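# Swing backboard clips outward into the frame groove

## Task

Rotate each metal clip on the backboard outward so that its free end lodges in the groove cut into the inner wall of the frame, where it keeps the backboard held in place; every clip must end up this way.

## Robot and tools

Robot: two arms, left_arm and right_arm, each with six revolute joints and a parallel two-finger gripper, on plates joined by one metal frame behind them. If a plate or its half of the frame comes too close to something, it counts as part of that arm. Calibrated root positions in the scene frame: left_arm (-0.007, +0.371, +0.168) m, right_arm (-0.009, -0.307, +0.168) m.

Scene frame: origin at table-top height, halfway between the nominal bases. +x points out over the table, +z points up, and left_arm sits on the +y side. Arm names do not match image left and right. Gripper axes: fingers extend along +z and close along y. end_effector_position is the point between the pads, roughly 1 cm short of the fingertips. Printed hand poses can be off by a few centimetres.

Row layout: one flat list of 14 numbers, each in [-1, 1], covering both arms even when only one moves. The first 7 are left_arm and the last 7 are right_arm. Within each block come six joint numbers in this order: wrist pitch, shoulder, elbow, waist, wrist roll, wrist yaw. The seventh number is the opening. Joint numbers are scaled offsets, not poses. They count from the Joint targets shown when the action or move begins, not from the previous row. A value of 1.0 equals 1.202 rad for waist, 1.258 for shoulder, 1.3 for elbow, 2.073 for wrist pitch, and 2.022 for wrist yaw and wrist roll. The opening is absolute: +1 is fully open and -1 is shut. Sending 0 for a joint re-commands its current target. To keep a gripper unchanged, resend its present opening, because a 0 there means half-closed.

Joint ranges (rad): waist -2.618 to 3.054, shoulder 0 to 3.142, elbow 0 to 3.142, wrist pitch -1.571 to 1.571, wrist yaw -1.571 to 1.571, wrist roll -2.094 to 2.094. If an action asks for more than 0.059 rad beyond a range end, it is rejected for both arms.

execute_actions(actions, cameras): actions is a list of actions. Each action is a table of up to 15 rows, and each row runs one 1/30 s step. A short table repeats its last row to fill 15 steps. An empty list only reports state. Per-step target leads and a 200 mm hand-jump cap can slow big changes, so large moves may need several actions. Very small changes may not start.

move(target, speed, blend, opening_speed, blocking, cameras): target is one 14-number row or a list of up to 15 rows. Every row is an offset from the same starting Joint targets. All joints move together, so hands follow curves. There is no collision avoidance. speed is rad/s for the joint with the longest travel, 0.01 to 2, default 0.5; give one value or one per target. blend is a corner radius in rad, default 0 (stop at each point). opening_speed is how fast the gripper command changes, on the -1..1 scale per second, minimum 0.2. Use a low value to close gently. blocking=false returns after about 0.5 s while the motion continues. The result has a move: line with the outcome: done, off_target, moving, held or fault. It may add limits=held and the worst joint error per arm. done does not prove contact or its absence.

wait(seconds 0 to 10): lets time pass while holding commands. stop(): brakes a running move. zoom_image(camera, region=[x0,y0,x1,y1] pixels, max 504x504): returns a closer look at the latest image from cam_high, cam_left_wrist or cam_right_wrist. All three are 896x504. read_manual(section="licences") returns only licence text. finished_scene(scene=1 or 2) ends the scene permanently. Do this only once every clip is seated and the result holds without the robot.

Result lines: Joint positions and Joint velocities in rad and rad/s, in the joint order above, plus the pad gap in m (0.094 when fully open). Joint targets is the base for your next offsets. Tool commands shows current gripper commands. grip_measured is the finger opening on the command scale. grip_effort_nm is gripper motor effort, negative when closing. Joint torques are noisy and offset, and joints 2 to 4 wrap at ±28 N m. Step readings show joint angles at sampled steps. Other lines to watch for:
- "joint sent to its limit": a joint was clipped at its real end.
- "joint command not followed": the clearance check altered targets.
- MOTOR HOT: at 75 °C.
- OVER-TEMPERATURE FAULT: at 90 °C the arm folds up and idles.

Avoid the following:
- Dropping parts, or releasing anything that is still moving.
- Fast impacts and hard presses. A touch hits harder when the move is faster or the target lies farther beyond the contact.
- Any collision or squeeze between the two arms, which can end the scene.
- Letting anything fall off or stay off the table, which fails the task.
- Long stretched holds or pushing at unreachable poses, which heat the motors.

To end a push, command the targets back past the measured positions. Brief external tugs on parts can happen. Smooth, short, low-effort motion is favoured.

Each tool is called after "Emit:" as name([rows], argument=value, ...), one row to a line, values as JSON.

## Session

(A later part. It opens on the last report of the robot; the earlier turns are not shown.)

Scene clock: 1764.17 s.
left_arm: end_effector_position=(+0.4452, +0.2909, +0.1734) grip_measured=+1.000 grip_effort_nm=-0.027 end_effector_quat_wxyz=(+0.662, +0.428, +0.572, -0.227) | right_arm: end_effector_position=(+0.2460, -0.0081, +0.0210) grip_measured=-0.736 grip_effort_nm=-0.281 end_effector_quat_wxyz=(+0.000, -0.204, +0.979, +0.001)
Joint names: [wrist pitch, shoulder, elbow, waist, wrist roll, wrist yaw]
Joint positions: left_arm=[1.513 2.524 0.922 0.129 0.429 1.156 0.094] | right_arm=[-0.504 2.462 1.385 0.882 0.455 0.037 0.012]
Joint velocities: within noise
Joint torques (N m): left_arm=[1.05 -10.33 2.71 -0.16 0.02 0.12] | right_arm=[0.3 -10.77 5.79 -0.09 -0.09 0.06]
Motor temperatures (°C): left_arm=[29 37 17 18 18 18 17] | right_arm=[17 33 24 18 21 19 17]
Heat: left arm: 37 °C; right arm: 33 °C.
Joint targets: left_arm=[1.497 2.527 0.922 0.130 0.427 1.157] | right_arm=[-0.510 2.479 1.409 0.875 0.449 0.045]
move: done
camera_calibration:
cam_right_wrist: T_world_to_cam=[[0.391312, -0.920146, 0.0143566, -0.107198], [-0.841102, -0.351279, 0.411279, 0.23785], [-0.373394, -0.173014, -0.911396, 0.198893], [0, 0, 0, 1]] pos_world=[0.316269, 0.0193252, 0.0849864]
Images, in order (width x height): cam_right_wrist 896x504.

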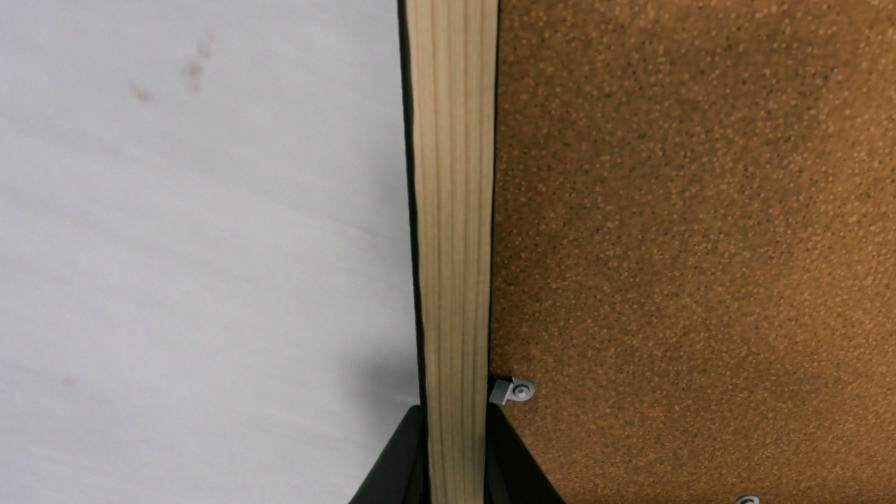

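Emit:
move([
  [0,0,0,0,0,0,1,0,0,0,0,0,0,-0.3],
  [0,0,0,0,0,0,1,-0.0504,-0.1113,0,0,0,0,-0.3],
  [0,0,0,0,0,0,1,-0.1799,0.1415,0.4269,-0.0707,-0.0455,0,-0.3],
], speed=0.5, opening_speed=1, cameras=["cam_right_wrist"])

Emit:
zoom_image(camera="cam_right_wrist", region=[440, 260, 520, 340])

Scene clock: 1782.50 s.
left_arm: end_effector_position=(+0.4452, +0.2909, +0.1734) grip_measured=+1.000 grip_effort_nm=-0.032 end_effector_quat_wxyz=(+0.662, +0.428, +0.572, -0.227) | right_arm: end_effector_position=(+0.3302, +0.0245, +0.0547) grip_measured=-0.302 grip_effort_nm=0.066 end_effector_quat_wxyz=(-0.002, -0.205, +0.979, +0.000)
Joint names: [wrist pitch, shoulder, elbow, waist, wrist roll, wrist yaw]
Joint positions: left_arm=[1.513 2.524 0.922 0.129 0.429 1.156 0.094] | right_arm=[-0.874 2.64 1.933 0.794 0.364 0.037 0.033]
Joint velocities: within noise
Joint torques (N m): left_arm=[1.05 -10.28 2.84 -0.18 -0.01 0.12] | right_arm=[0.27 -13.19 7.25 0.29 -0.11 0.05]
Motor temperatures (°C): left_arm=[29 37 17 18 18 18 17] | right_arm=[17 34 24 18 21 19 17]
Heat: left arm: 37 °C; right arm: 34 °C.
Joint targets: left_arm=[1.497 2.527 0.922 0.130 0.427 1.157] | right_arm=[-0.883 2.657 1.963 0.790 0.357 0.045]
move: done
camera_calibration:
cam_right_wrist: T_world_to_cam=[[0.393577, -0.919164, 0.0153189, -0.111518], [-0.838741, -0.352219, 0.415278, 0.30529], [-0.376313, -0.176292, -0.909566, 0.267657], [0, 0, 0, 1]] pos_world=[0.400673, 0.0522117, 0.11838]
Images, in order (width x height): cam_right_wrist 896x504.

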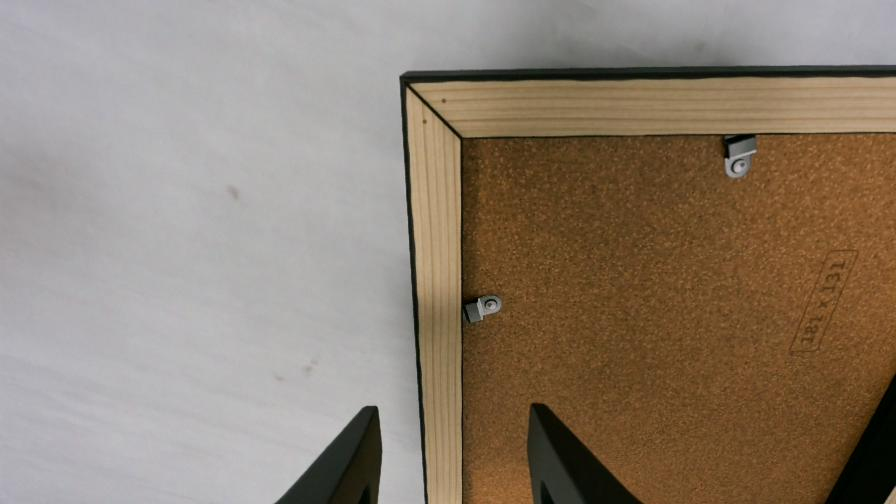

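Scaled by 6.300.

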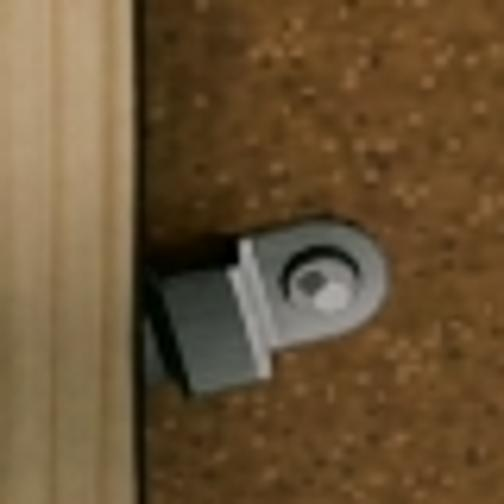

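Emit:
move(target=[0,0,0,0,0,0,1,0.0415,0.0588,0.0077,0.0133,0,0,-0.3], speed=0.15, cameras=["cam_right_wrist"])

Scene clock: 1794.20 s.
left_arm: end_effector_position=(+0.4452, +0.2909, +0.1734) grip_measured=+1.000 grip_effort_nm=-0.017 end_effector_quat_wxyz=(+0.662, +0.428, +0.572, -0.227) | right_arm: end_effector_position=(+0.3306, +0.0284, +0.0243) grip_measured=-0.302 grip_effort_nm=0.066 end_effector_quat_wxyz=(+0.000, -0.207, +0.978, +0.001)
Joint names: [wrist pitch, shoulder, elbow, waist, wrist roll, wrist yaw]
Joint positions: left_arm=[1.513 2.524 0.922 0.129 0.429 1.156 0.094] | right_arm=[-0.809 2.714 1.946 0.796 0.364 0.037 0.033]
Joint velocities: within noise
Joint torques (N m): left_arm=[1.06 -10.3 2.81 -0.12 0.01 0.1] | right_arm=[0.48 -13.24 6.9 1.57 -0.11 0.06]
Motor temperatures (°C): left_arm=[29 37 17 18 18 18 17] | right_arm=[17 35 24 18 21 19 17]
Heat: left arm: 37 °C; right arm: 35 °C.
Joint targets: left_arm=[1.497 2.527 0.922 0.130 0.427 1.157] | right_arm=[-0.797 2.731 1.974 0.806 0.357 0.045]
move: done
camera_calibration:
cam_right_wrist: T_world_to_cam=[[0.39648, -0.917946, 0.0133558, -0.108598], [-0.839205, -0.356495, 0.410666, 0.320044], [-0.372208, -0.174029, -0.911688, 0.239403], [0, 0, 0, 1]] pos_world=[0.400747, 0.0560698, 0.0882806]
Images, in order (width x height): cam_right_wrist 896x504.

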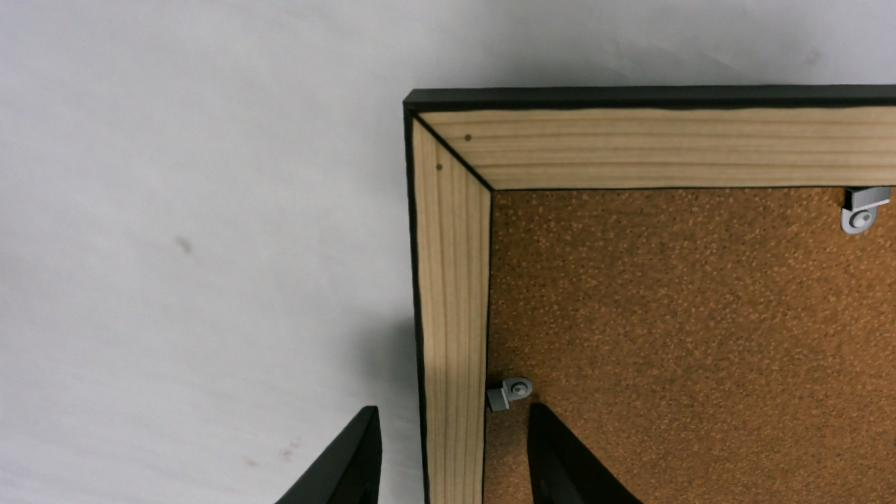

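Emit:
move(target=[0,0,0,0,0,0,1,0,0,0,0,0,0,-0.74], opening_speed=0.4, cameras=["cam_right_wrist"])

Emit:
zoom_image(camera="cam_right_wrist", region=[400, 350, 540, 430])

Scene clock: 1797.93 s.
left_arm: end_effector_position=(+0.4452, +0.2909, +0.1734) grip_measured=+1.000 grip_effort_nm=-0.022 end_effector_quat_wxyz=(+0.662, +0.428, +0.572, -0.227) | right_arm: end_effector_position=(+0.3311, +0.0291, +0.0243) grip_measured=-0.736 grip_effort_nm=-0.276 end_effector_quat_wxyz=(+0.003, -0.208, +0.978, +0.001)
Joint names: [wrist pitch, shoulder, elbow, waist, wrist roll, wrist yaw]
Joint positions: left_arm=[1.513 2.524 0.922 0.129 0.429 1.156 0.094] | right_arm=[-0.806 2.714 1.946 0.798 0.363 0.041 0.012]
Joint velocities: within noise
Joint torques (N m): left_arm=[1.03 -10.32 2.76 -0.08 0.01 0.11] | right_arm=[0.46 -13.29 6.93 1.32 -0.1 0.03]
Motor temperatures (°C): left_arm=[29 38 17 18 18 18 17] | right_arm=[17 35 24 18 21 19 17]
Heat: left arm: 38 °C; right arm: 35 °C.
Joint targets: left_arm=[1.497 2.527 0.922 0.130 0.427 1.157] | right_arm=[-0.798 2.731 1.974 0.806 0.357 0.045]
move: done
camera_calibration:
cam_right_wrist: T_world_to_cam=[[0.398718, -0.91694, 0.0156514, -0.108896], [-0.840423, -0.358508, 0.406401, 0.321248], [-0.367035, -0.175193, -0.913561, 0.238107], [0, 0, 0, 1]] pos_world=[0.400797, 0.0570337, 0.088674]
Images, in order (width x height): cam_right_wrist 896x504.

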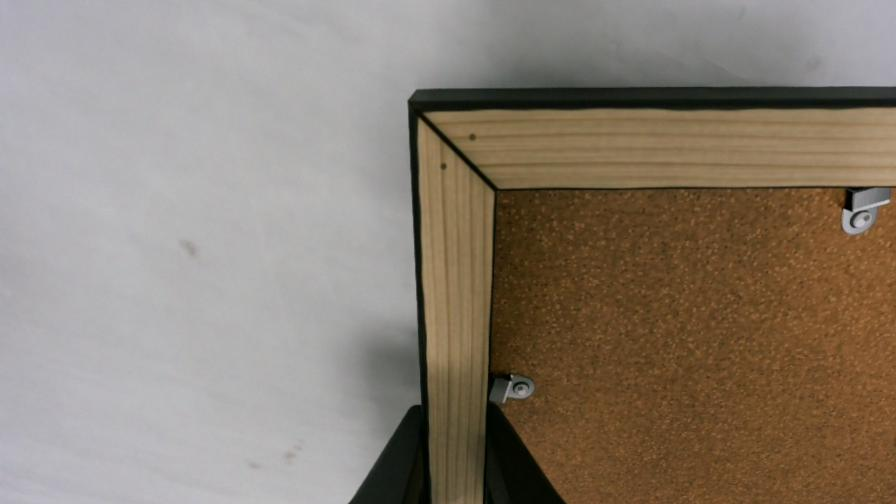

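Scaled by 3.600.

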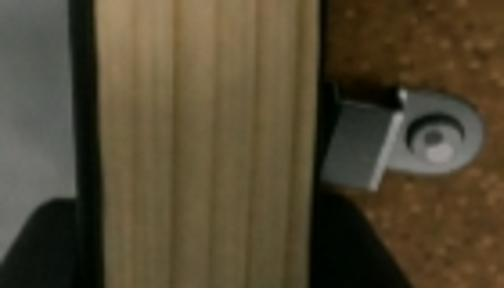

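Emit:
move([
  [0,0,0,0,0,0,1,0,0,0,0,0,0,-0.4],
  [0,0,0,0,0,0,1,-0.0700,-0.1200,0,0,0,0,-0.4],
  [0,0,0,0,0,0,1,-0.26,-0.42,0,-0.13,-0.084,0,-0.4],
], speed=0.7, opening_speed=1, cameras=["cam_right_wrist"])

Scene clock: 1805.90 s.
left_arm: end_effector_position=(+0.4452, +0.2909, +0.1734) grip_measured=+1.000 grip_effort_nm=-0.027 end_effector_quat_wxyz=(+0.662, +0.428, +0.572, -0.227) | right_arm: end_effector_position=(+0.3416, -0.0643, +0.2446) grip_measured=-0.402 grip_effort_nm=0.066 end_effector_quat_wxyz=(-0.007, -0.215, +0.977, -0.003)
Joint names: [wrist pitch, shoulder, elbow, waist, wrist roll, wrist yaw]
Joint positions: left_arm=[1.513 2.524 0.922 0.129 0.429 1.156 0.094] | right_arm=[-1.328 2.216 1.956 0.645 0.195 0.041 0.028]
Joint velocities: within noise
Joint torques (N m): left_arm=[1.02 -10.39 2.74 -0.03 0.01 0.11] | right_arm=[0.27 -13.71 6.74 1.02 -0.12 0.02]
Motor temperatures (°C): left_arm=[29 38 17 18 18 18 17] | right_arm=[17 36 24 18 21 19 17]
Heat: left arm: 38 °C; right arm: 36 °C.
Joint targets: left_arm=[1.497 2.527 0.922 0.130 0.427 1.157] | right_arm=[-1.336 2.203 1.974 0.649 0.187 0.044]
move: done
camera_calibration:
cam_right_wrist: T_world_to_cam=[[0.413232, -0.910414, 0.0196251, -0.207747], [-0.827854, -0.366606, 0.424568, 0.197823], [-0.379338, -0.191692, -0.905184, 0.427955], [0, 0, 0, 1]] pos_world=[0.411956, -0.0345777, 0.307465]
Images, in order (width x height): cam_right_wrist 896x504.

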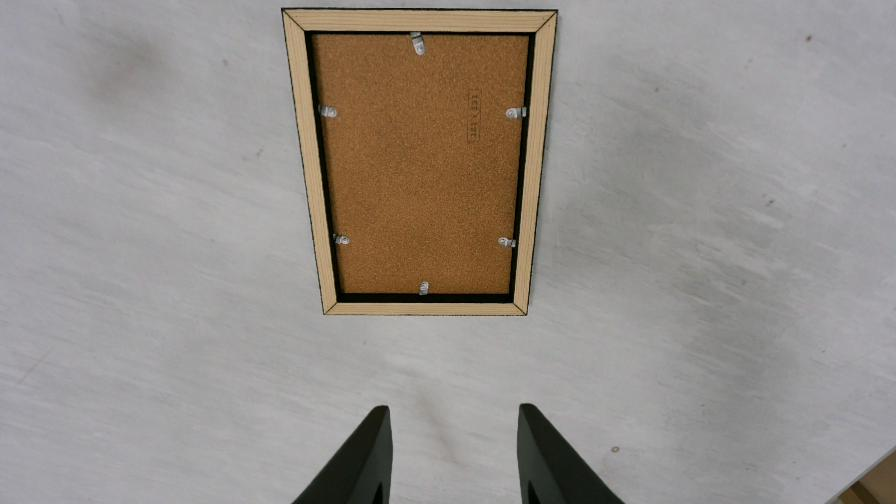

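Emit:
zoom_image(camera="cam_right_wrist", region=[300, 20, 440, 130])

Emit:
zoom_image(camera="cam_right_wrist", region=[420, 70, 560, 180])

Emit:
zoom_image(camera="cam_right_wrist", region=[310, 200, 450, 310])

Emit:
zoom_image(camera="cam_right_wrist", region=[400, 200, 540, 310])

Scaled by 3.600.

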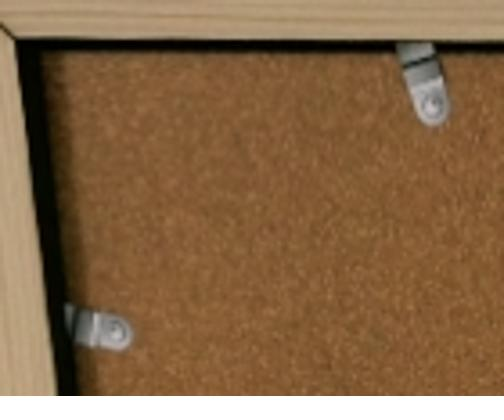

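Scaled by 3.600.

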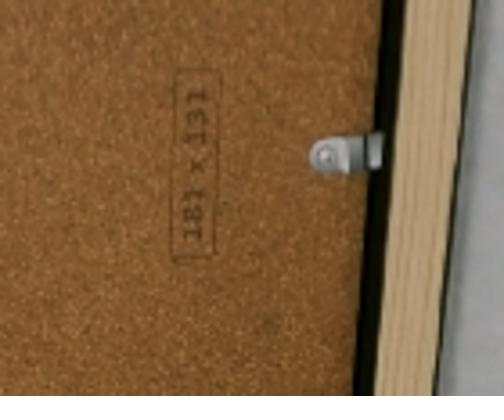

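Scaled by 3.600.

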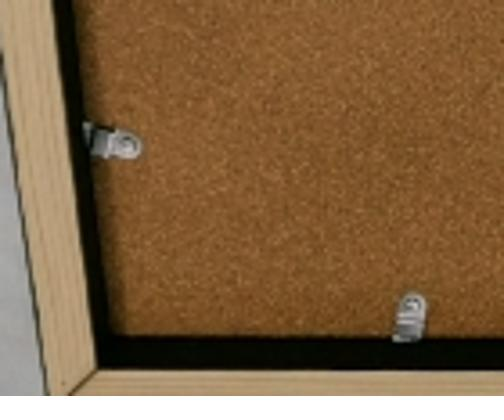

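Scaled by 3.600.

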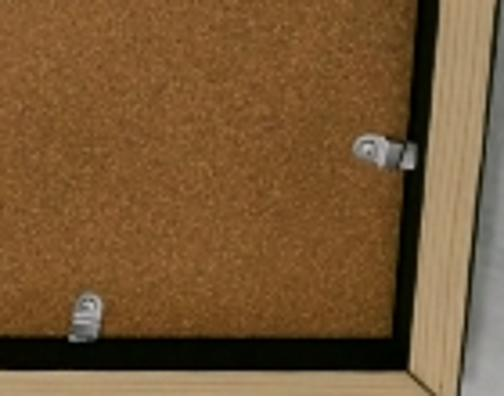

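Emit:
move(target=[0,0,0,0,0,0,1,0.1027,0.539,0.3665,0,0.7893,0,-0.3], speed=0.6, cameras=["cam_right_wrist"])

Scene clock: 1833.67 s.
left_arm: end_effector_position=(+0.4452, +0.2909, +0.1734) grip_measured=+1.000 grip_effort_nm=-0.027 end_effector_quat_wxyz=(+0.662, +0.428, +0.572, -0.227) | right_arm: end_effector_position=(+0.4125, -0.0036, +0.0581) grip_measured=-0.302 grip_effort_nm=0.066 end_effector_quat_wxyz=(+0.000, +0.542, +0.840, -0.002)
Joint names: [wrist pitch, shoulder, elbow, waist, wrist roll, wrist yaw]
Joint positions: left_arm=[1.513 2.524 0.922 0.129 0.429 1.156 0.094] | right_arm=[-1.128 2.868 2.42 0.645 1.775 0.041 0.033]
Joint velocities: within noise
Joint torques (N m): left_arm=[1.05 -10.37 2.81 -0.16 0.01 0.09] | right_arm=[0.4 -14.87 7.61 1.09 0.04 0.03]
Motor temperatures (°C): left_arm=[29 38 17 18 18 18 17] | right_arm=[17 35 24 18 21 19 17]
Heat: left arm: 38 °C; right arm: 35 °C.
Joint targets: left_arm=[1.497 2.527 0.922 0.130 0.427 1.157] | right_arm=[-1.124 2.880 2.450 0.649 1.783 0.044]
move: done
camera_calibration:
cam_right_wrist: T_world_to_cam=[[-0.914667, -0.403738, 0.0194635, 0.371538], [-0.361017, 0.837643, 0.409904, 0.170573], [-0.181798, 0.3679, -0.911921, 0.218573], [0, 0, 0, 1]] pos_world=[0.44115, -0.0732884, 0.122171]
Images, in order (width x height): cam_right_wrist 896x504.

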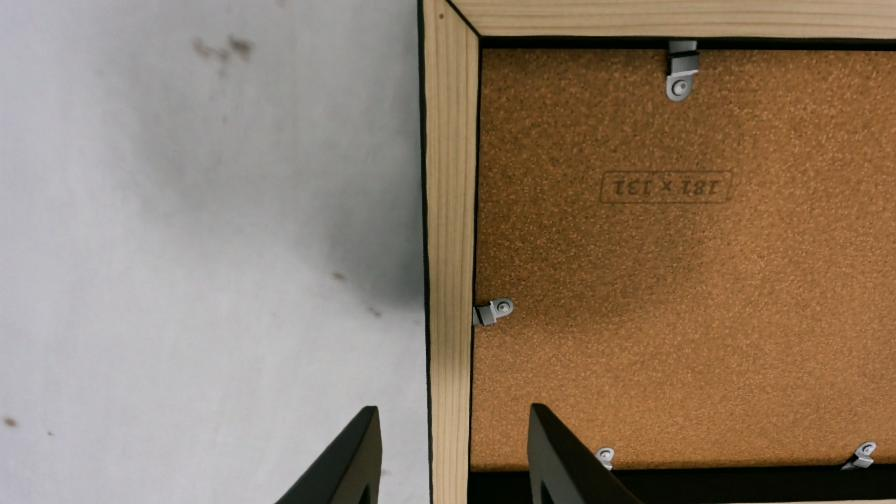

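Emit:
move(target=[0,0,0,0,0,0,1,0.0396,0.0429,-0.05,-0.0125,0,0,-0.3], speed=0.15, cameras=["cam_right_wrist"])

Scene clock: 1845.00 s.
left_arm: end_effector_position=(+0.4452, +0.2909, +0.1734) grip_measured=+1.000 grip_effort_nm=-0.022 end_effector_quat_wxyz=(+0.662, +0.428, +0.572, -0.227) | right_arm: end_effector_position=(+0.4124, -0.0048, +0.0249) grip_measured=-0.302 grip_effort_nm=0.066 end_effector_quat_wxyz=(+0.000, +0.545, +0.839, -0.001)
Joint names: [wrist pitch, shoulder, elbow, waist, wrist roll, wrist yaw]
Joint positions: left_arm=[1.513 2.524 0.922 0.129 0.429 1.156 0.094] | right_arm=[-1.046 2.922 2.395 0.641 1.776 0.041 0.033]
Joint velocities: within noise
Joint torques (N m): left_arm=[1.06 -10.32 2.71 -0.08 0.03 0.1] | right_arm=[0.38 -14.87 4.71 0.16 0.04 0.02]
Motor temperatures (°C): left_arm=[29 38 17 18 18 18 17] | right_arm=[17 34 25 18 21 19 17]
Heat: left arm: 38 °C; right arm: 34 °C.
Joint targets: left_arm=[1.497 2.527 0.922 0.130 0.427 1.157] | right_arm=[-1.042 2.935 2.385 0.634 1.783 0.044]
move: done
camera_calibration:
cam_right_wrist: T_world_to_cam=[[-0.916877, -0.39879, 0.0173917, 0.372538], [-0.35717, 0.839082, 0.41033, 0.183494], [-0.178228, 0.37001, -0.911771, 0.18729], [0, 0, 0, 1]] pos_world=[0.44049, -0.0747013, 0.0889941]
Images, in order (width x height): cam_right_wrist 896x504.

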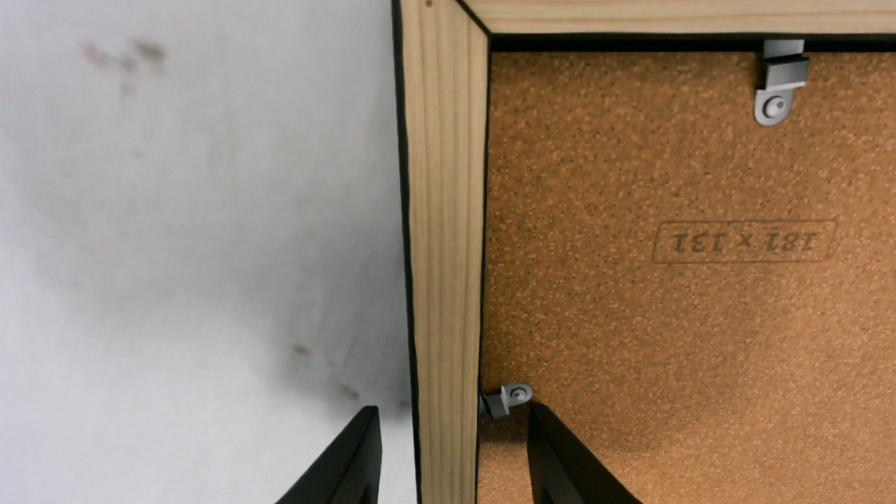

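Emit:
move(target=[0,0,0,0,0,0,1,0,0,0,0,0,0,-0.74], opening_speed=0.4, cameras=["cam_right_wrist"])

Emit:
zoom_image(camera="cam_right_wrist", region=[400, 350, 540, 430])

Scene clock: 1848.97 s.
left_arm: end_effector_position=(+0.4452, +0.2909, +0.1734) grip_measured=+1.000 grip_effort_nm=-0.017 end_effector_quat_wxyz=(+0.662, +0.428, +0.572, -0.227) | right_arm: end_effector_position=(+0.4135, -0.0039, +0.0249) grip_measured=-0.736 grip_effort_nm=-0.276 end_effector_quat_wxyz=(+0.001, +0.546, +0.838, +0.002)
Joint names: [wrist pitch, shoulder, elbow, waist, wrist roll, wrist yaw]
Joint positions: left_arm=[1.513 2.524 0.922 0.129 0.429 1.156 0.094] | right_arm=[-1.041 2.922 2.395 0.641 1.779 0.041 0.012]
Joint velocities: within noise
Joint torques (N m): left_arm=[1.03 -10.3 2.77 -0.13 0 0.09] | right_arm=[0.37 -14.86 4.68 0.12 0.01 0.01]
Motor temperatures (°C): left_arm=[29 38 17 18 18 18 17] | right_arm=[17 35 24 18 21 19 17]
Heat: left arm: 38 °C; right arm: 35 °C.
Joint targets: left_arm=[1.497 2.527 0.922 0.130 0.427 1.157] | right_arm=[-1.042 2.935 2.385 0.634 1.783 0.044]
move: done
camera_calibration:
cam_right_wrist: T_world_to_cam=[[-0.918248, -0.395829, 0.0118057, 0.374645], [-0.356324, 0.838878, 0.41148, 0.182829], [-0.172779, 0.373635, -0.911342, 0.184939], [0, 0, 0, 1]] pos_world=[0.441117, -0.074176, 0.0888895]
Images, in order (width x height): cam_right_wrist 896x504.

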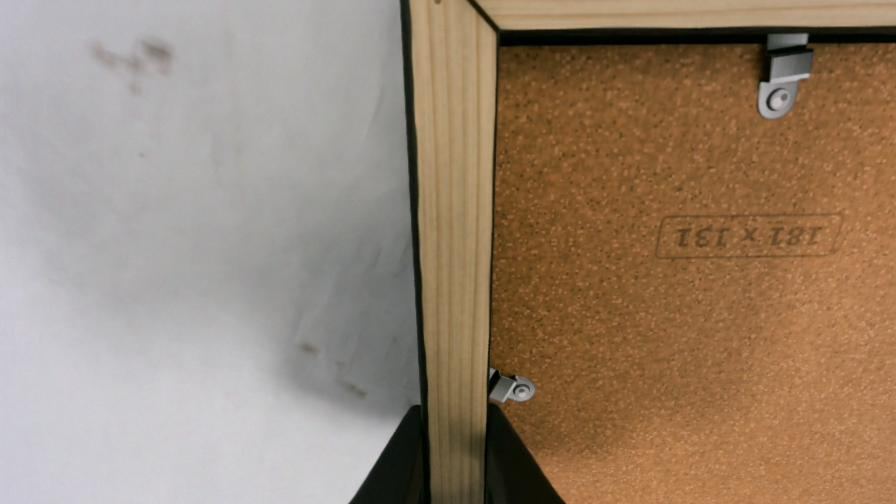

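Scaled by 3.600.

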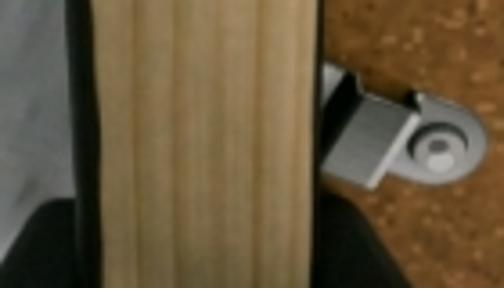

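Emit:
move([
  [0,0,0,0,0,0,1,0,0,0,0,0,0,-0.4],
  [0,0,0,0,0,0,1,-0.0600,-0.1020,0,0,0,0,-0.4],
], speed=0.6, opening_speed=1, cameras=["cam_right_wrist"])

Emit:
zoom_image(camera="cam_right_wrist", region=[440, 240, 540, 340])

Scene clock: 1854.10 s.
left_arm: end_effector_position=(+0.4452, +0.2909, +0.1734) grip_measured=+1.000 grip_effort_nm=-0.027 end_effector_quat_wxyz=(+0.662, +0.428, +0.572, -0.227) | right_arm: end_effector_position=(+0.4085, -0.0096, +0.0668) grip_measured=-0.402 grip_effort_nm=0.061 end_effector_quat_wxyz=(-0.004, +0.546, +0.838, -0.011)
Joint names: [wrist pitch, shoulder, elbow, waist, wrist roll, wrist yaw]
Joint positions: left_arm=[1.513 2.524 0.922 0.129 0.429 1.156 0.094] | right_arm=[-1.15 2.836 2.392 0.641 1.779 0.041 0.028]
Joint velocities: within noise
Joint torques (N m): left_arm=[1.06 -10.32 2.88 -0.13 -0.02 0.1] | right_arm=[0.16 -18.78 4.88 0.16 0.01 0.03]
Motor temperatures (°C): left_arm=[29 38 17 18 18 18 17] | right_arm=[17 36 24 18 21 19 17]
Heat: left arm: 38 °C; right arm: 36 °C.
Joint targets: left_arm=[1.497 2.527 0.922 0.130 0.427 1.157] | right_arm=[-1.166 2.806 2.385 0.634 1.783 0.044]
move: done
camera_calibration:
cam_right_wrist: T_world_to_cam=[[-0.917288, -0.396421, 0.0378562, 0.3651], [-0.348371, 0.844874, 0.405986, 0.165761], [-0.192925, 0.359219, -0.913095, 0.232562], [0, 0, 0, 1]] pos_world=[0.437516, -0.0788545, 0.131233]
Images, in order (width x height): cam_right_wrist 896x504.

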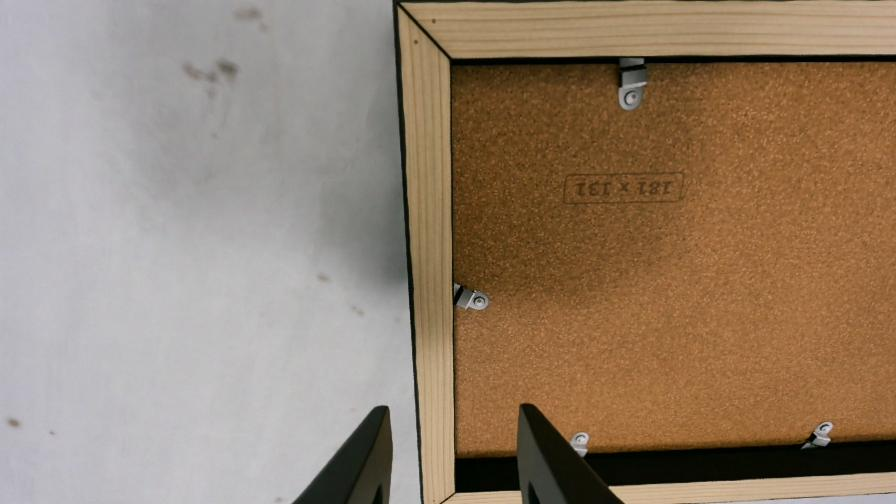

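Scaled by 5.040.

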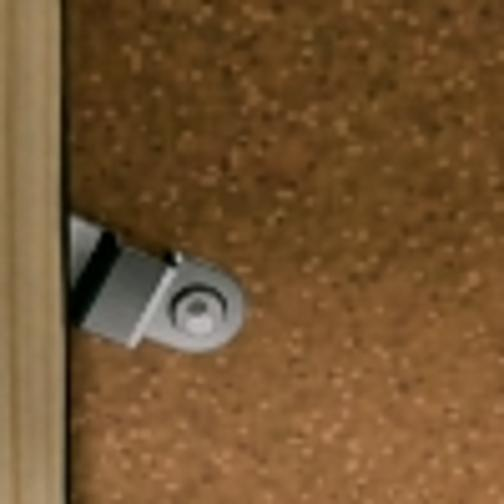

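Emit:
move(target=[0,0,0,0,0,0,1,0.02,0,-0.02,-0.018,-0.9,0,-0.3], speed=1.0, cameras=[])

Emit:
move(target=[0,0,0,0,0,0,1,0.0191,-0.0119,-0.0215,-0.0186,-0.685,0,-0.3], speed=1.0, cameras=["cam_right_wrist"])

Emit:
zoom_image(camera="cam_right_wrist", region=[360, 260, 480, 360])

Scene clock: 1894.23 s.
left_arm: end_effector_position=(+0.4452, +0.2909, +0.1734) grip_measured=+1.000 grip_effort_nm=-0.022 end_effector_quat_wxyz=(+0.662, +0.428, +0.572, -0.227) | right_arm: end_effector_position=(+0.4119, -0.0201, +0.0612) grip_measured=-0.302 grip_effort_nm=0.066 end_effector_quat_wxyz=(-0.015, -0.311, +0.950, -0.005)
Joint names: [wrist pitch, shoulder, elbow, waist, wrist roll, wrist yaw]
Joint positions: left_arm=[1.513 2.524 0.922 0.129 0.429 1.156 0.094] | right_arm=[-1.136 2.836 2.371 0.62 -0.029 0.041 0.033]
Joint velocities: within noise
Joint torques (N m): left_arm=[1.03 -10.26 2.95 -0.13 -0.02 0.12] | right_arm=[0.42 -18.73 4.55 0.1 -0.09 0.03]
Motor temperatures (°C): left_arm=[29 38 17 18 18 18 17] | right_arm=[17 44 24 18 21 19 17]
Heat: left arm: 38 °C; right arm: 44 °C.
Joint targets: left_arm=[1.497 2.527 0.922 0.130 0.427 1.157] | right_arm=[-1.125 2.806 2.359 0.613 -0.037 0.044]
move: done
No camera images: "cameras" was empty.

Scene clock: 1896.57 s.
left_arm: end_effector_position=(+0.4452, +0.2909, +0.1734) grip_measured=+1.000 grip_effort_nm=-0.032 end_effector_quat_wxyz=(+0.662, +0.428, +0.572, -0.227) | right_arm: end_effector_position=(+0.4202, -0.0280, +0.0539) grip_measured=-0.302 grip_effort_nm=0.066 end_effector_quat_wxyz=(+0.007, +0.840, -0.543, -0.003)
Joint names: [wrist pitch, shoulder, elbow, waist, wrist roll, wrist yaw]
Joint positions: left_arm=[1.513 2.524 0.922 0.129 0.429 1.156 0.094] | right_arm=[-1.092 2.836 2.343 0.597 -1.414 0.041 0.033]
Joint velocities: within noise
Joint torques (N m): left_arm=[1.03 -10.44 2.8 -0.12 0.02 0.1] | right_arm=[0.41 -20.19 4.51 0.09 -0.12 0.02]
Motor temperatures (°C): left_arm=[29 38 17 18 18 18 17] | right_arm=[17 45 24 18 21 19 17]
Heat: left arm: 38 °C; right arm: 45 °C.
Joint targets: left_arm=[1.497 2.527 0.922 0.130 0.427 1.157] | right_arm=[-1.085 2.791 2.331 0.590 -1.422 0.044]
move: off_target (right_arm); right_arm: the shoulder is farthest, 0.045 rad from its target
camera_calibration:
cam_right_wrist: T_world_to_cam=[[0.91486, 0.40377, 0.00109835, -0.37636], [0.367106, -0.832914, 0.41411, -0.15746], [0.16812, -0.378449, -0.910226, 0.0571004], [0, 0, 0, 1]] pos_world=[0.392522, 0.0424216, 0.117593]
Images, in order (width x height): cam_right_wrist 896x504.

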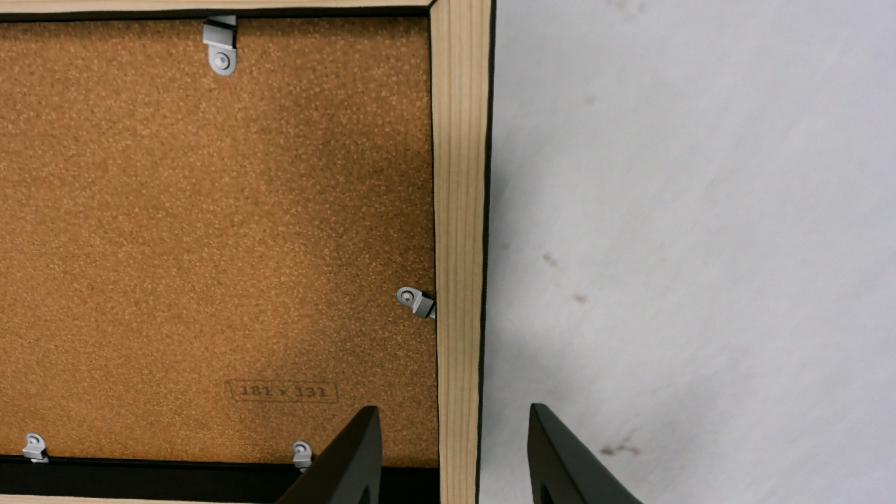

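Scaled by 4.200.

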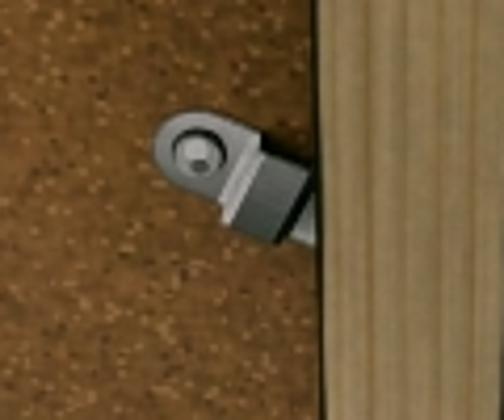

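Emit:
move(target=[0,0,0,0,0,0,1,0.0362,0.0874,-0.0077,0.0162,0,0,-0.3], speed=0.15, cameras=["cam_right_wrist"])

Scene clock: 1909.27 s.
left_arm: end_effector_position=(+0.4452, +0.2909, +0.1734) grip_measured=+1.000 grip_effort_nm=-0.027 end_effector_quat_wxyz=(+0.662, +0.428, +0.572, -0.227) | right_arm: end_effector_position=(+0.4197, -0.0254, +0.0240) grip_measured=-0.302 grip_effort_nm=0.056 end_effector_quat_wxyz=(+0.004, +0.841, -0.541, -0.001)
Joint names: [wrist pitch, shoulder, elbow, waist, wrist roll, wrist yaw]
Joint positions: left_arm=[1.513 2.524 0.922 0.129 0.429 1.156 0.094] | right_arm=[-1.016 2.89 2.329 0.6 -1.415 0.041 0.033]
Joint velocities: within noise
Joint torques (N m): left_arm=[1.02 -10.35 2.8 -0.12 0.05 0.12] | right_arm=[0.43 -14.8 4.72 1.59 -0.11 0.01]
Motor temperatures (°C): left_arm=[29 38 17 18 18 18 17] | right_arm=[17 46 23 18 21 19 17]
Heat: left arm: 38 °C; right arm: 46 °C.
Joint targets: left_arm=[1.497 2.527 0.922 0.130 0.427 1.157] | right_arm=[-1.010 2.901 2.321 0.610 -1.422 0.045]
move: done
camera_calibration:
cam_right_wrist: T_world_to_cam=[[0.913248, 0.407299, 0.00922073, -0.376402], [0.367367, -0.833075, 0.413553, -0.142824], [0.176122, -0.37429, -0.910433, 0.0276754], [0, 0, 0, 1]] pos_world=[0.391343, 0.0446834, 0.0877328]
Images, in order (width x height): cam_right_wrist 896x504.

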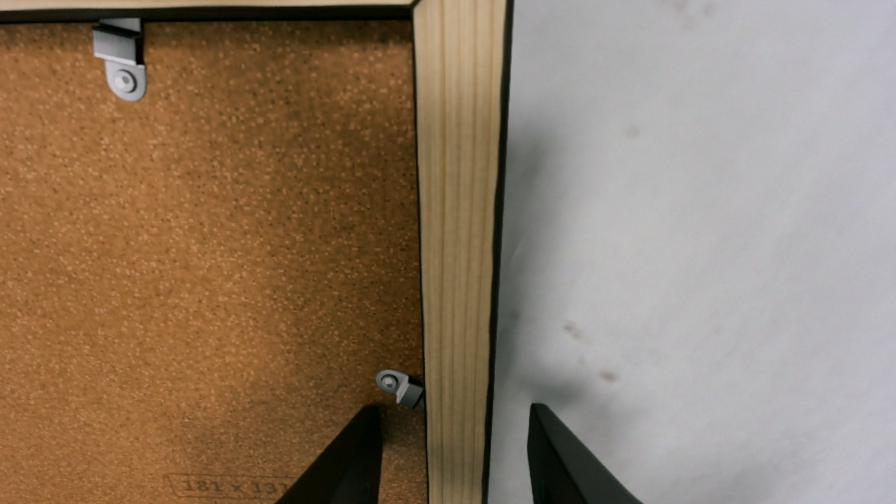

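Emit:
move(target=[0,0,0,0,0,0,1,0,0,0,0,0,0,-0.74], opening_speed=0.4, cameras=["cam_right_wrist"])

Emit:
zoom_image(camera="cam_right_wrist", region=[360, 350, 500, 430])

Scene clock: 1914.13 s.
left_arm: end_effector_position=(+0.4452, +0.2909, +0.1734) grip_measured=+1.000 grip_effort_nm=-0.032 end_effector_quat_wxyz=(+0.662, +0.428, +0.572, -0.227) | right_arm: end_effector_position=(+0.4203, -0.0256, +0.0240) grip_measured=-0.735 grip_effort_nm=-0.291 end_effector_quat_wxyz=(+0.003, +0.841, -0.541, +0.001)
Joint names: [wrist pitch, shoulder, elbow, waist, wrist roll, wrist yaw]
Joint positions: left_arm=[1.513 2.524 0.922 0.129 0.429 1.156 0.094] | right_arm=[-1.015 2.89 2.329 0.6 -1.415 0.044 0.012]
Joint velocities: within noise
Joint torques (N m): left_arm=[1.04 -10.32 2.82 -0.12 -0.02 0.1] | right_arm=[0.41 -14.87 4.7 1.66 -0.1 -0.01]
Motor temperatures (°C): left_arm=[29 38 17 18 18 18 17] | right_arm=[17 43 23 18 21 19 17]
Heat: left arm: 38 °C; right arm: 43 °C.
Joint targets: left_arm=[1.497 2.527 0.922 0.130 0.427 1.157] | right_arm=[-1.010 2.901 2.321 0.610 -1.422 0.045]
move: done
camera_calibration:
cam_right_wrist: T_world_to_cam=[[0.913242, 0.407267, 0.0110983, -0.376885], [0.366279, -0.832649, 0.415375, -0.142707], [0.17841, -0.375272, -0.909583, 0.0265223], [0, 0, 0, 1]] pos_world=[0.391726, 0.0446213, 0.087584]
Images, in order (width x height): cam_right_wrist 896x504.

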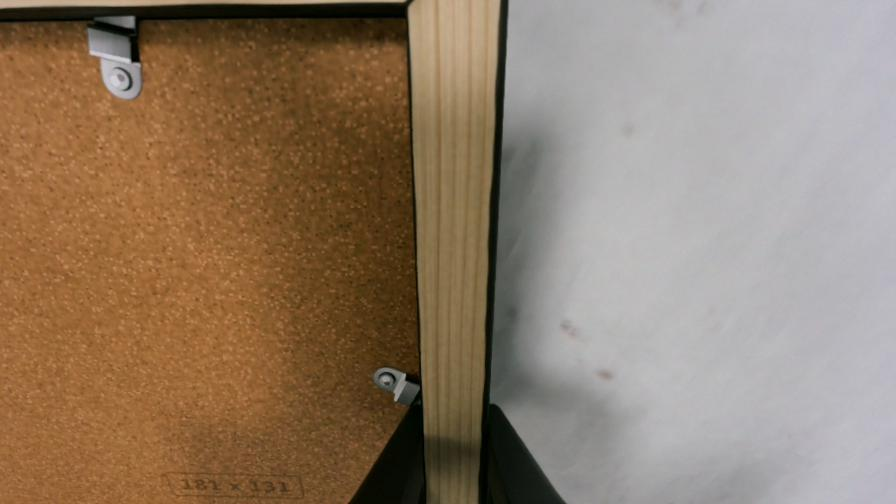

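Scaled by 3.600.

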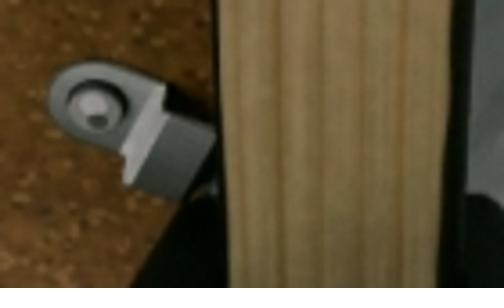

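Emit:
move([
  [0,0,0,0,0,0,1,0,0,0,0,0,0,-0.3],
  [0,0,0,0,0,0,1,0,0,0,0.0028,0,0,-0.3],
], speed=0.1, opening_speed=1, cameras=["cam_right_wrist"])

Emit:
zoom_image(camera="cam_right_wrist", region=[360, 350, 500, 430])

Scene clock: 1924.13 s.
left_arm: end_effector_position=(+0.4452, +0.2909, +0.1734) grip_measured=+1.000 grip_effort_nm=-0.027 end_effector_quat_wxyz=(+0.662, +0.428, +0.572, -0.227) | right_arm: end_effector_position=(+0.4193, -0.0239, +0.0240) grip_measured=-0.302 grip_effort_nm=0.071 end_effector_quat_wxyz=(+0.003, +0.842, -0.539, +0.001)
Joint names: [wrist pitch, shoulder, elbow, waist, wrist roll, wrist yaw]
Joint positions: left_arm=[1.513 2.524 0.922 0.129 0.429 1.156 0.094] | right_arm=[-1.014 2.89 2.329 0.604 -1.415 0.044 0.033]
Joint velocities: within noise
Joint torques (N m): left_arm=[1.07 -10.25 2.76 -0.17 0.01 0.13] | right_arm=[0.4 -14.87 4.64 1.61 -0.1 0]
Motor temperatures (°C): left_arm=[29 38 17 18 18 18 17] | right_arm=[17 39 24 18 21 19 17]
Heat: left arm: 38 °C; right arm: 39 °C.
Joint targets: left_arm=[1.497 2.527 0.922 0.130 0.427 1.157] | right_arm=[-1.010 2.901 2.321 0.613 -1.422 0.045]
move: done
camera_calibration:
cam_right_wrist: T_world_to_cam=[[0.911684, 0.410728, 0.0116242, -0.375959], [0.369253, -0.831376, 0.415291, -0.14218], [0.180236, -0.374321, -0.909615, 0.0266635], [0, 0, 0, 1]] pos_world=[0.390451, 0.0461928, 0.0876698]
Images, in order (width x height): cam_right_wrist 896x504.

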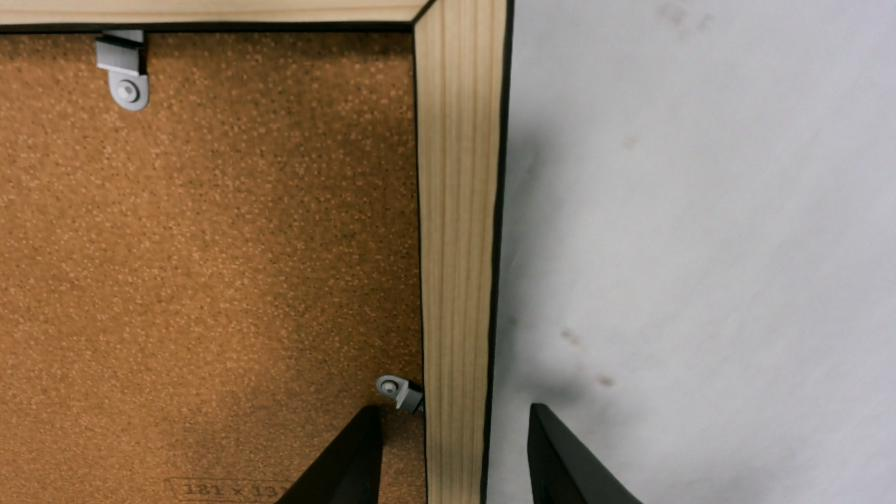

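Scaled by 3.600.

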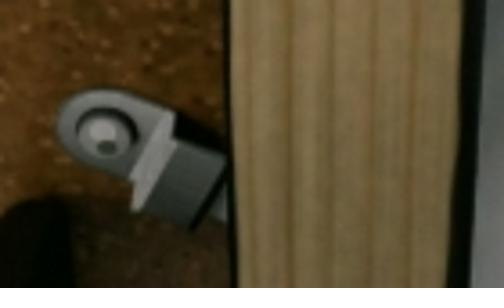

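Emit:
move(target=[0,0,0,0,0,0,1,0,0,0,0,0,0,-0.74], opening_speed=0.4, cameras=["cam_right_wrist"])

Emit:
zoom_image(camera="cam_right_wrist", region=[360, 350, 500, 430])

Scene clock: 1928.00 s.
left_arm: end_effector_position=(+0.4452, +0.2909, +0.1734) grip_measured=+1.000 grip_effort_nm=-0.037 end_effector_quat_wxyz=(+0.662, +0.428, +0.572, -0.227) | right_arm: end_effector_position=(+0.4202, -0.0239, +0.0240) grip_measured=-0.735 grip_effort_nm=-0.300 end_effector_quat_wxyz=(+0.002, +0.842, -0.539, +0.003)
Joint names: [wrist pitch, shoulder, elbow, waist, wrist roll, wrist yaw]
Joint positions: left_arm=[1.513 2.524 0.922 0.129 0.429 1.156 0.094] | right_arm=[-1.011 2.89 2.329 0.604 -1.416 0.047 0.012]
Joint velocities: within noise
Joint torques (N m): left_arm=[1.03 -10.36 2.76 -0.12 0.02 0.1] | right_arm=[0.37 -14.91 4.68 1.58 -0.1 -0.03]
Motor temperatures (°C): left_arm=[29 38 17 18 18 18 17] | right_arm=[17 38 24 18 21 19 17]
Heat: left arm: 38 °C; right arm: 38 °C.
Joint targets: left_arm=[1.497 2.527 0.922 0.130 0.427 1.157] | right_arm=[-1.010 2.901 2.321 0.613 -1.422 0.045]
move: done
camera_calibration:
cam_right_wrist: T_world_to_cam=[[0.911356, 0.411339, 0.0151868, -0.37674], [0.367948, -0.830648, 0.417898, -0.142109], [0.184513, -0.375266, -0.908367, 0.0246053], [0, 0, 0, 1]] pos_world=[0.391093, 0.0461587, 0.0874593]
Images, in order (width x height): cam_right_wrist 896x504.

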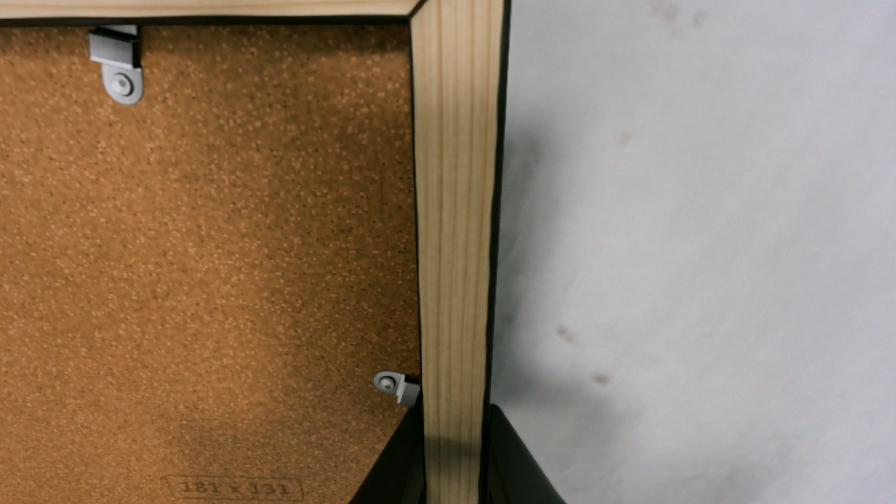

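Scaled by 3.600.

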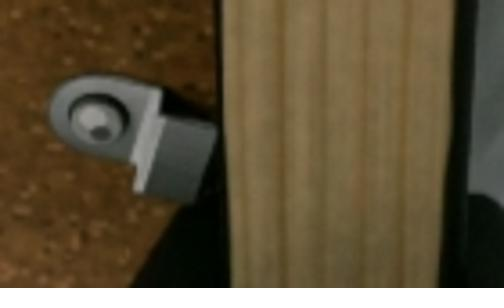

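Emit:
move([
  [0,0,0,0,0,0,1,0,0,0,0,0,0,-0.4],
  [0,0,0,0,0,0,1,0,0,0,0.002,0,0,-0.4],
  [0,0,0,0,0,0,1,0,0,0,0.002,0,0,-0.74],
], speed=0.1, opening_speed=0.6, cameras=["cam_right_wrist"])

Emit:
zoom_image(camera="cam_right_wrist", region=[360, 350, 500, 430])

Scene clock: 1936.17 s.
left_arm: end_effector_position=(+0.4452, +0.2909, +0.1734) grip_measured=+1.000 grip_effort_nm=-0.027 end_effector_quat_wxyz=(+0.662, +0.428, +0.572, -0.227) | right_arm: end_effector_position=(+0.4204, -0.0239, +0.0240) grip_measured=-0.735 grip_effort_nm=-0.295 end_effector_quat_wxyz=(+0.002, +0.842, -0.539, +0.003)
Joint names: [wrist pitch, shoulder, elbow, waist, wrist roll, wrist yaw]
Joint positions: left_arm=[1.513 2.524 0.922 0.129 0.429 1.156 0.094] | right_arm=[-1.011 2.89 2.329 0.604 -1.416 0.047 0.012]
Joint velocities: within noise
Joint torques (N m): left_arm=[1.05 -10.22 2.71 -0.17 -0.01 0.08] | right_arm=[0.37 -14.93 4.71 1.78 -0.1 -0.04]
Motor temperatures (°C): left_arm=[29 38 17 18 18 18 17] | right_arm=[17 37 24 18 21 19 17]
Heat: left arm: 38 °C; right arm: 37 °C.
Joint targets: left_arm=[1.497 2.527 0.922 0.130 0.427 1.157] | right_arm=[-1.010 2.901 2.321 0.616 -1.422 0.045]
move: done
camera_calibration:
cam_right_wrist: T_world_to_cam=[[0.911354, 0.411327, 0.0156247, -0.376855], [0.367715, -0.830609, 0.418181, -0.142064], [0.184987, -0.375365, -0.908229, 0.0243772], [0, 0, 0, 1]] pos_world=[0.391178, 0.0461618, 0.0874367]
Images, in order (width x height): cam_right_wrist 896x504.

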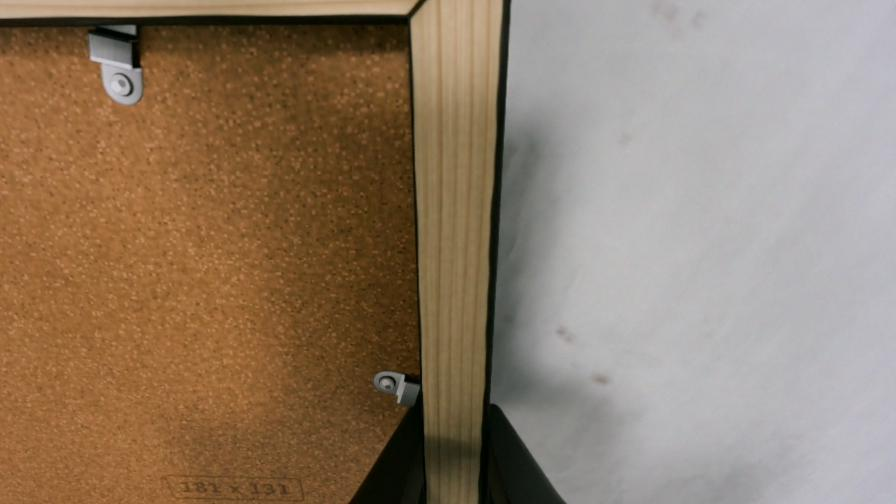

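Scaled by 3.600.

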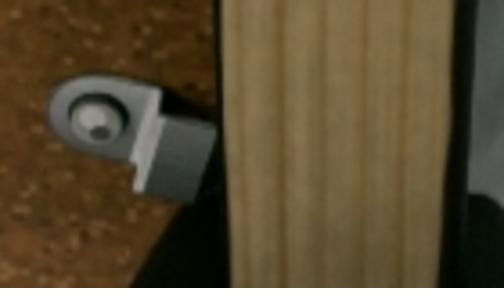

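Emit:
move([
  [0,0,0,0,0,0,1,0,0,0,0,0,0,-0.4],
  [0,0,0,0,0,0,1,-0.0600,-0.1070,0,0,0,0,-0.4],
  [0,0,0,0,0,0,1,0.1766,-0.410,-0.6435,0.211,0.9167,0,-0.3],
], speed=[0.5,0.5,0.9], opening_speed=1, cameras=["cam_right_wrist"])

Emit:
zoom_image(camera="cam_right_wrist", region=[440, 320, 560, 440])

Scene clock: 1967.73 s.
left_arm: end_effector_position=(+0.4452, +0.2909, +0.1734) grip_measured=+1.000 grip_effort_nm=-0.032 end_effector_quat_wxyz=(+0.662, +0.428, +0.572, -0.227) | right_arm: end_effector_position=(+0.2648, -0.0020, +0.0537) grip_measured=-0.302 grip_effort_nm=0.061 end_effector_quat_wxyz=(-0.001, -0.210, +0.978, -0.006)
Joint names: [wrist pitch, shoulder, elbow, waist, wrist roll, wrist yaw]
Joint positions: left_arm=[1.513 2.524 0.922 0.129 0.429 1.156 0.094] | right_arm=[-0.655 2.428 1.495 0.864 0.424 0.047 0.033]
Joint velocities: within noise
Joint torques (N m): left_arm=[1.05 -10.25 2.74 -0.21 0 0.12] | right_arm=[0.47 -16.87 3.79 1.03 0.05 -0.03]
Motor temperatures (°C): left_arm=[29 38 17 18 18 18 17] | right_arm=[17 37 24 18 21 19 17]
Heat: left arm: 38 °C; right arm: 37 °C.
Joint targets: left_arm=[1.497 2.527 0.922 0.130 0.427 1.157] | right_arm=[-0.644 2.385 1.484 0.869 0.432 0.045]
move: off_target (right_arm); target 3's new numbers were sent with right_arm's shoulder 0.043 rad from that target; right_arm: the shoulder is farthest, 0.043 rad from its target
camera_calibration:
cam_right_wrist: T_world_to_cam=[[0.403136, -0.914741, 0.0270271, -0.113283], [-0.837366, -0.3568, 0.414141, 0.241239], [-0.369188, -0.189587, -0.909811, 0.235567], [0, 0, 0, 1]] pos_world=[0.334642, 0.0271095, 0.117476]
Images, in order (width x height): cam_right_wrist 896x504.

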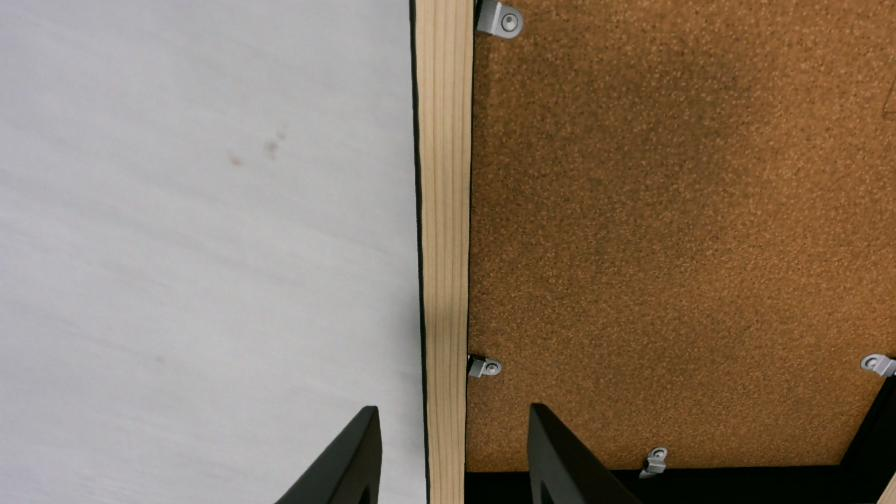

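Scaled by 4.200.

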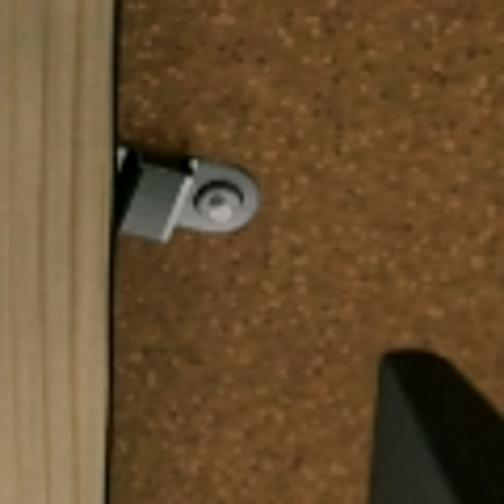

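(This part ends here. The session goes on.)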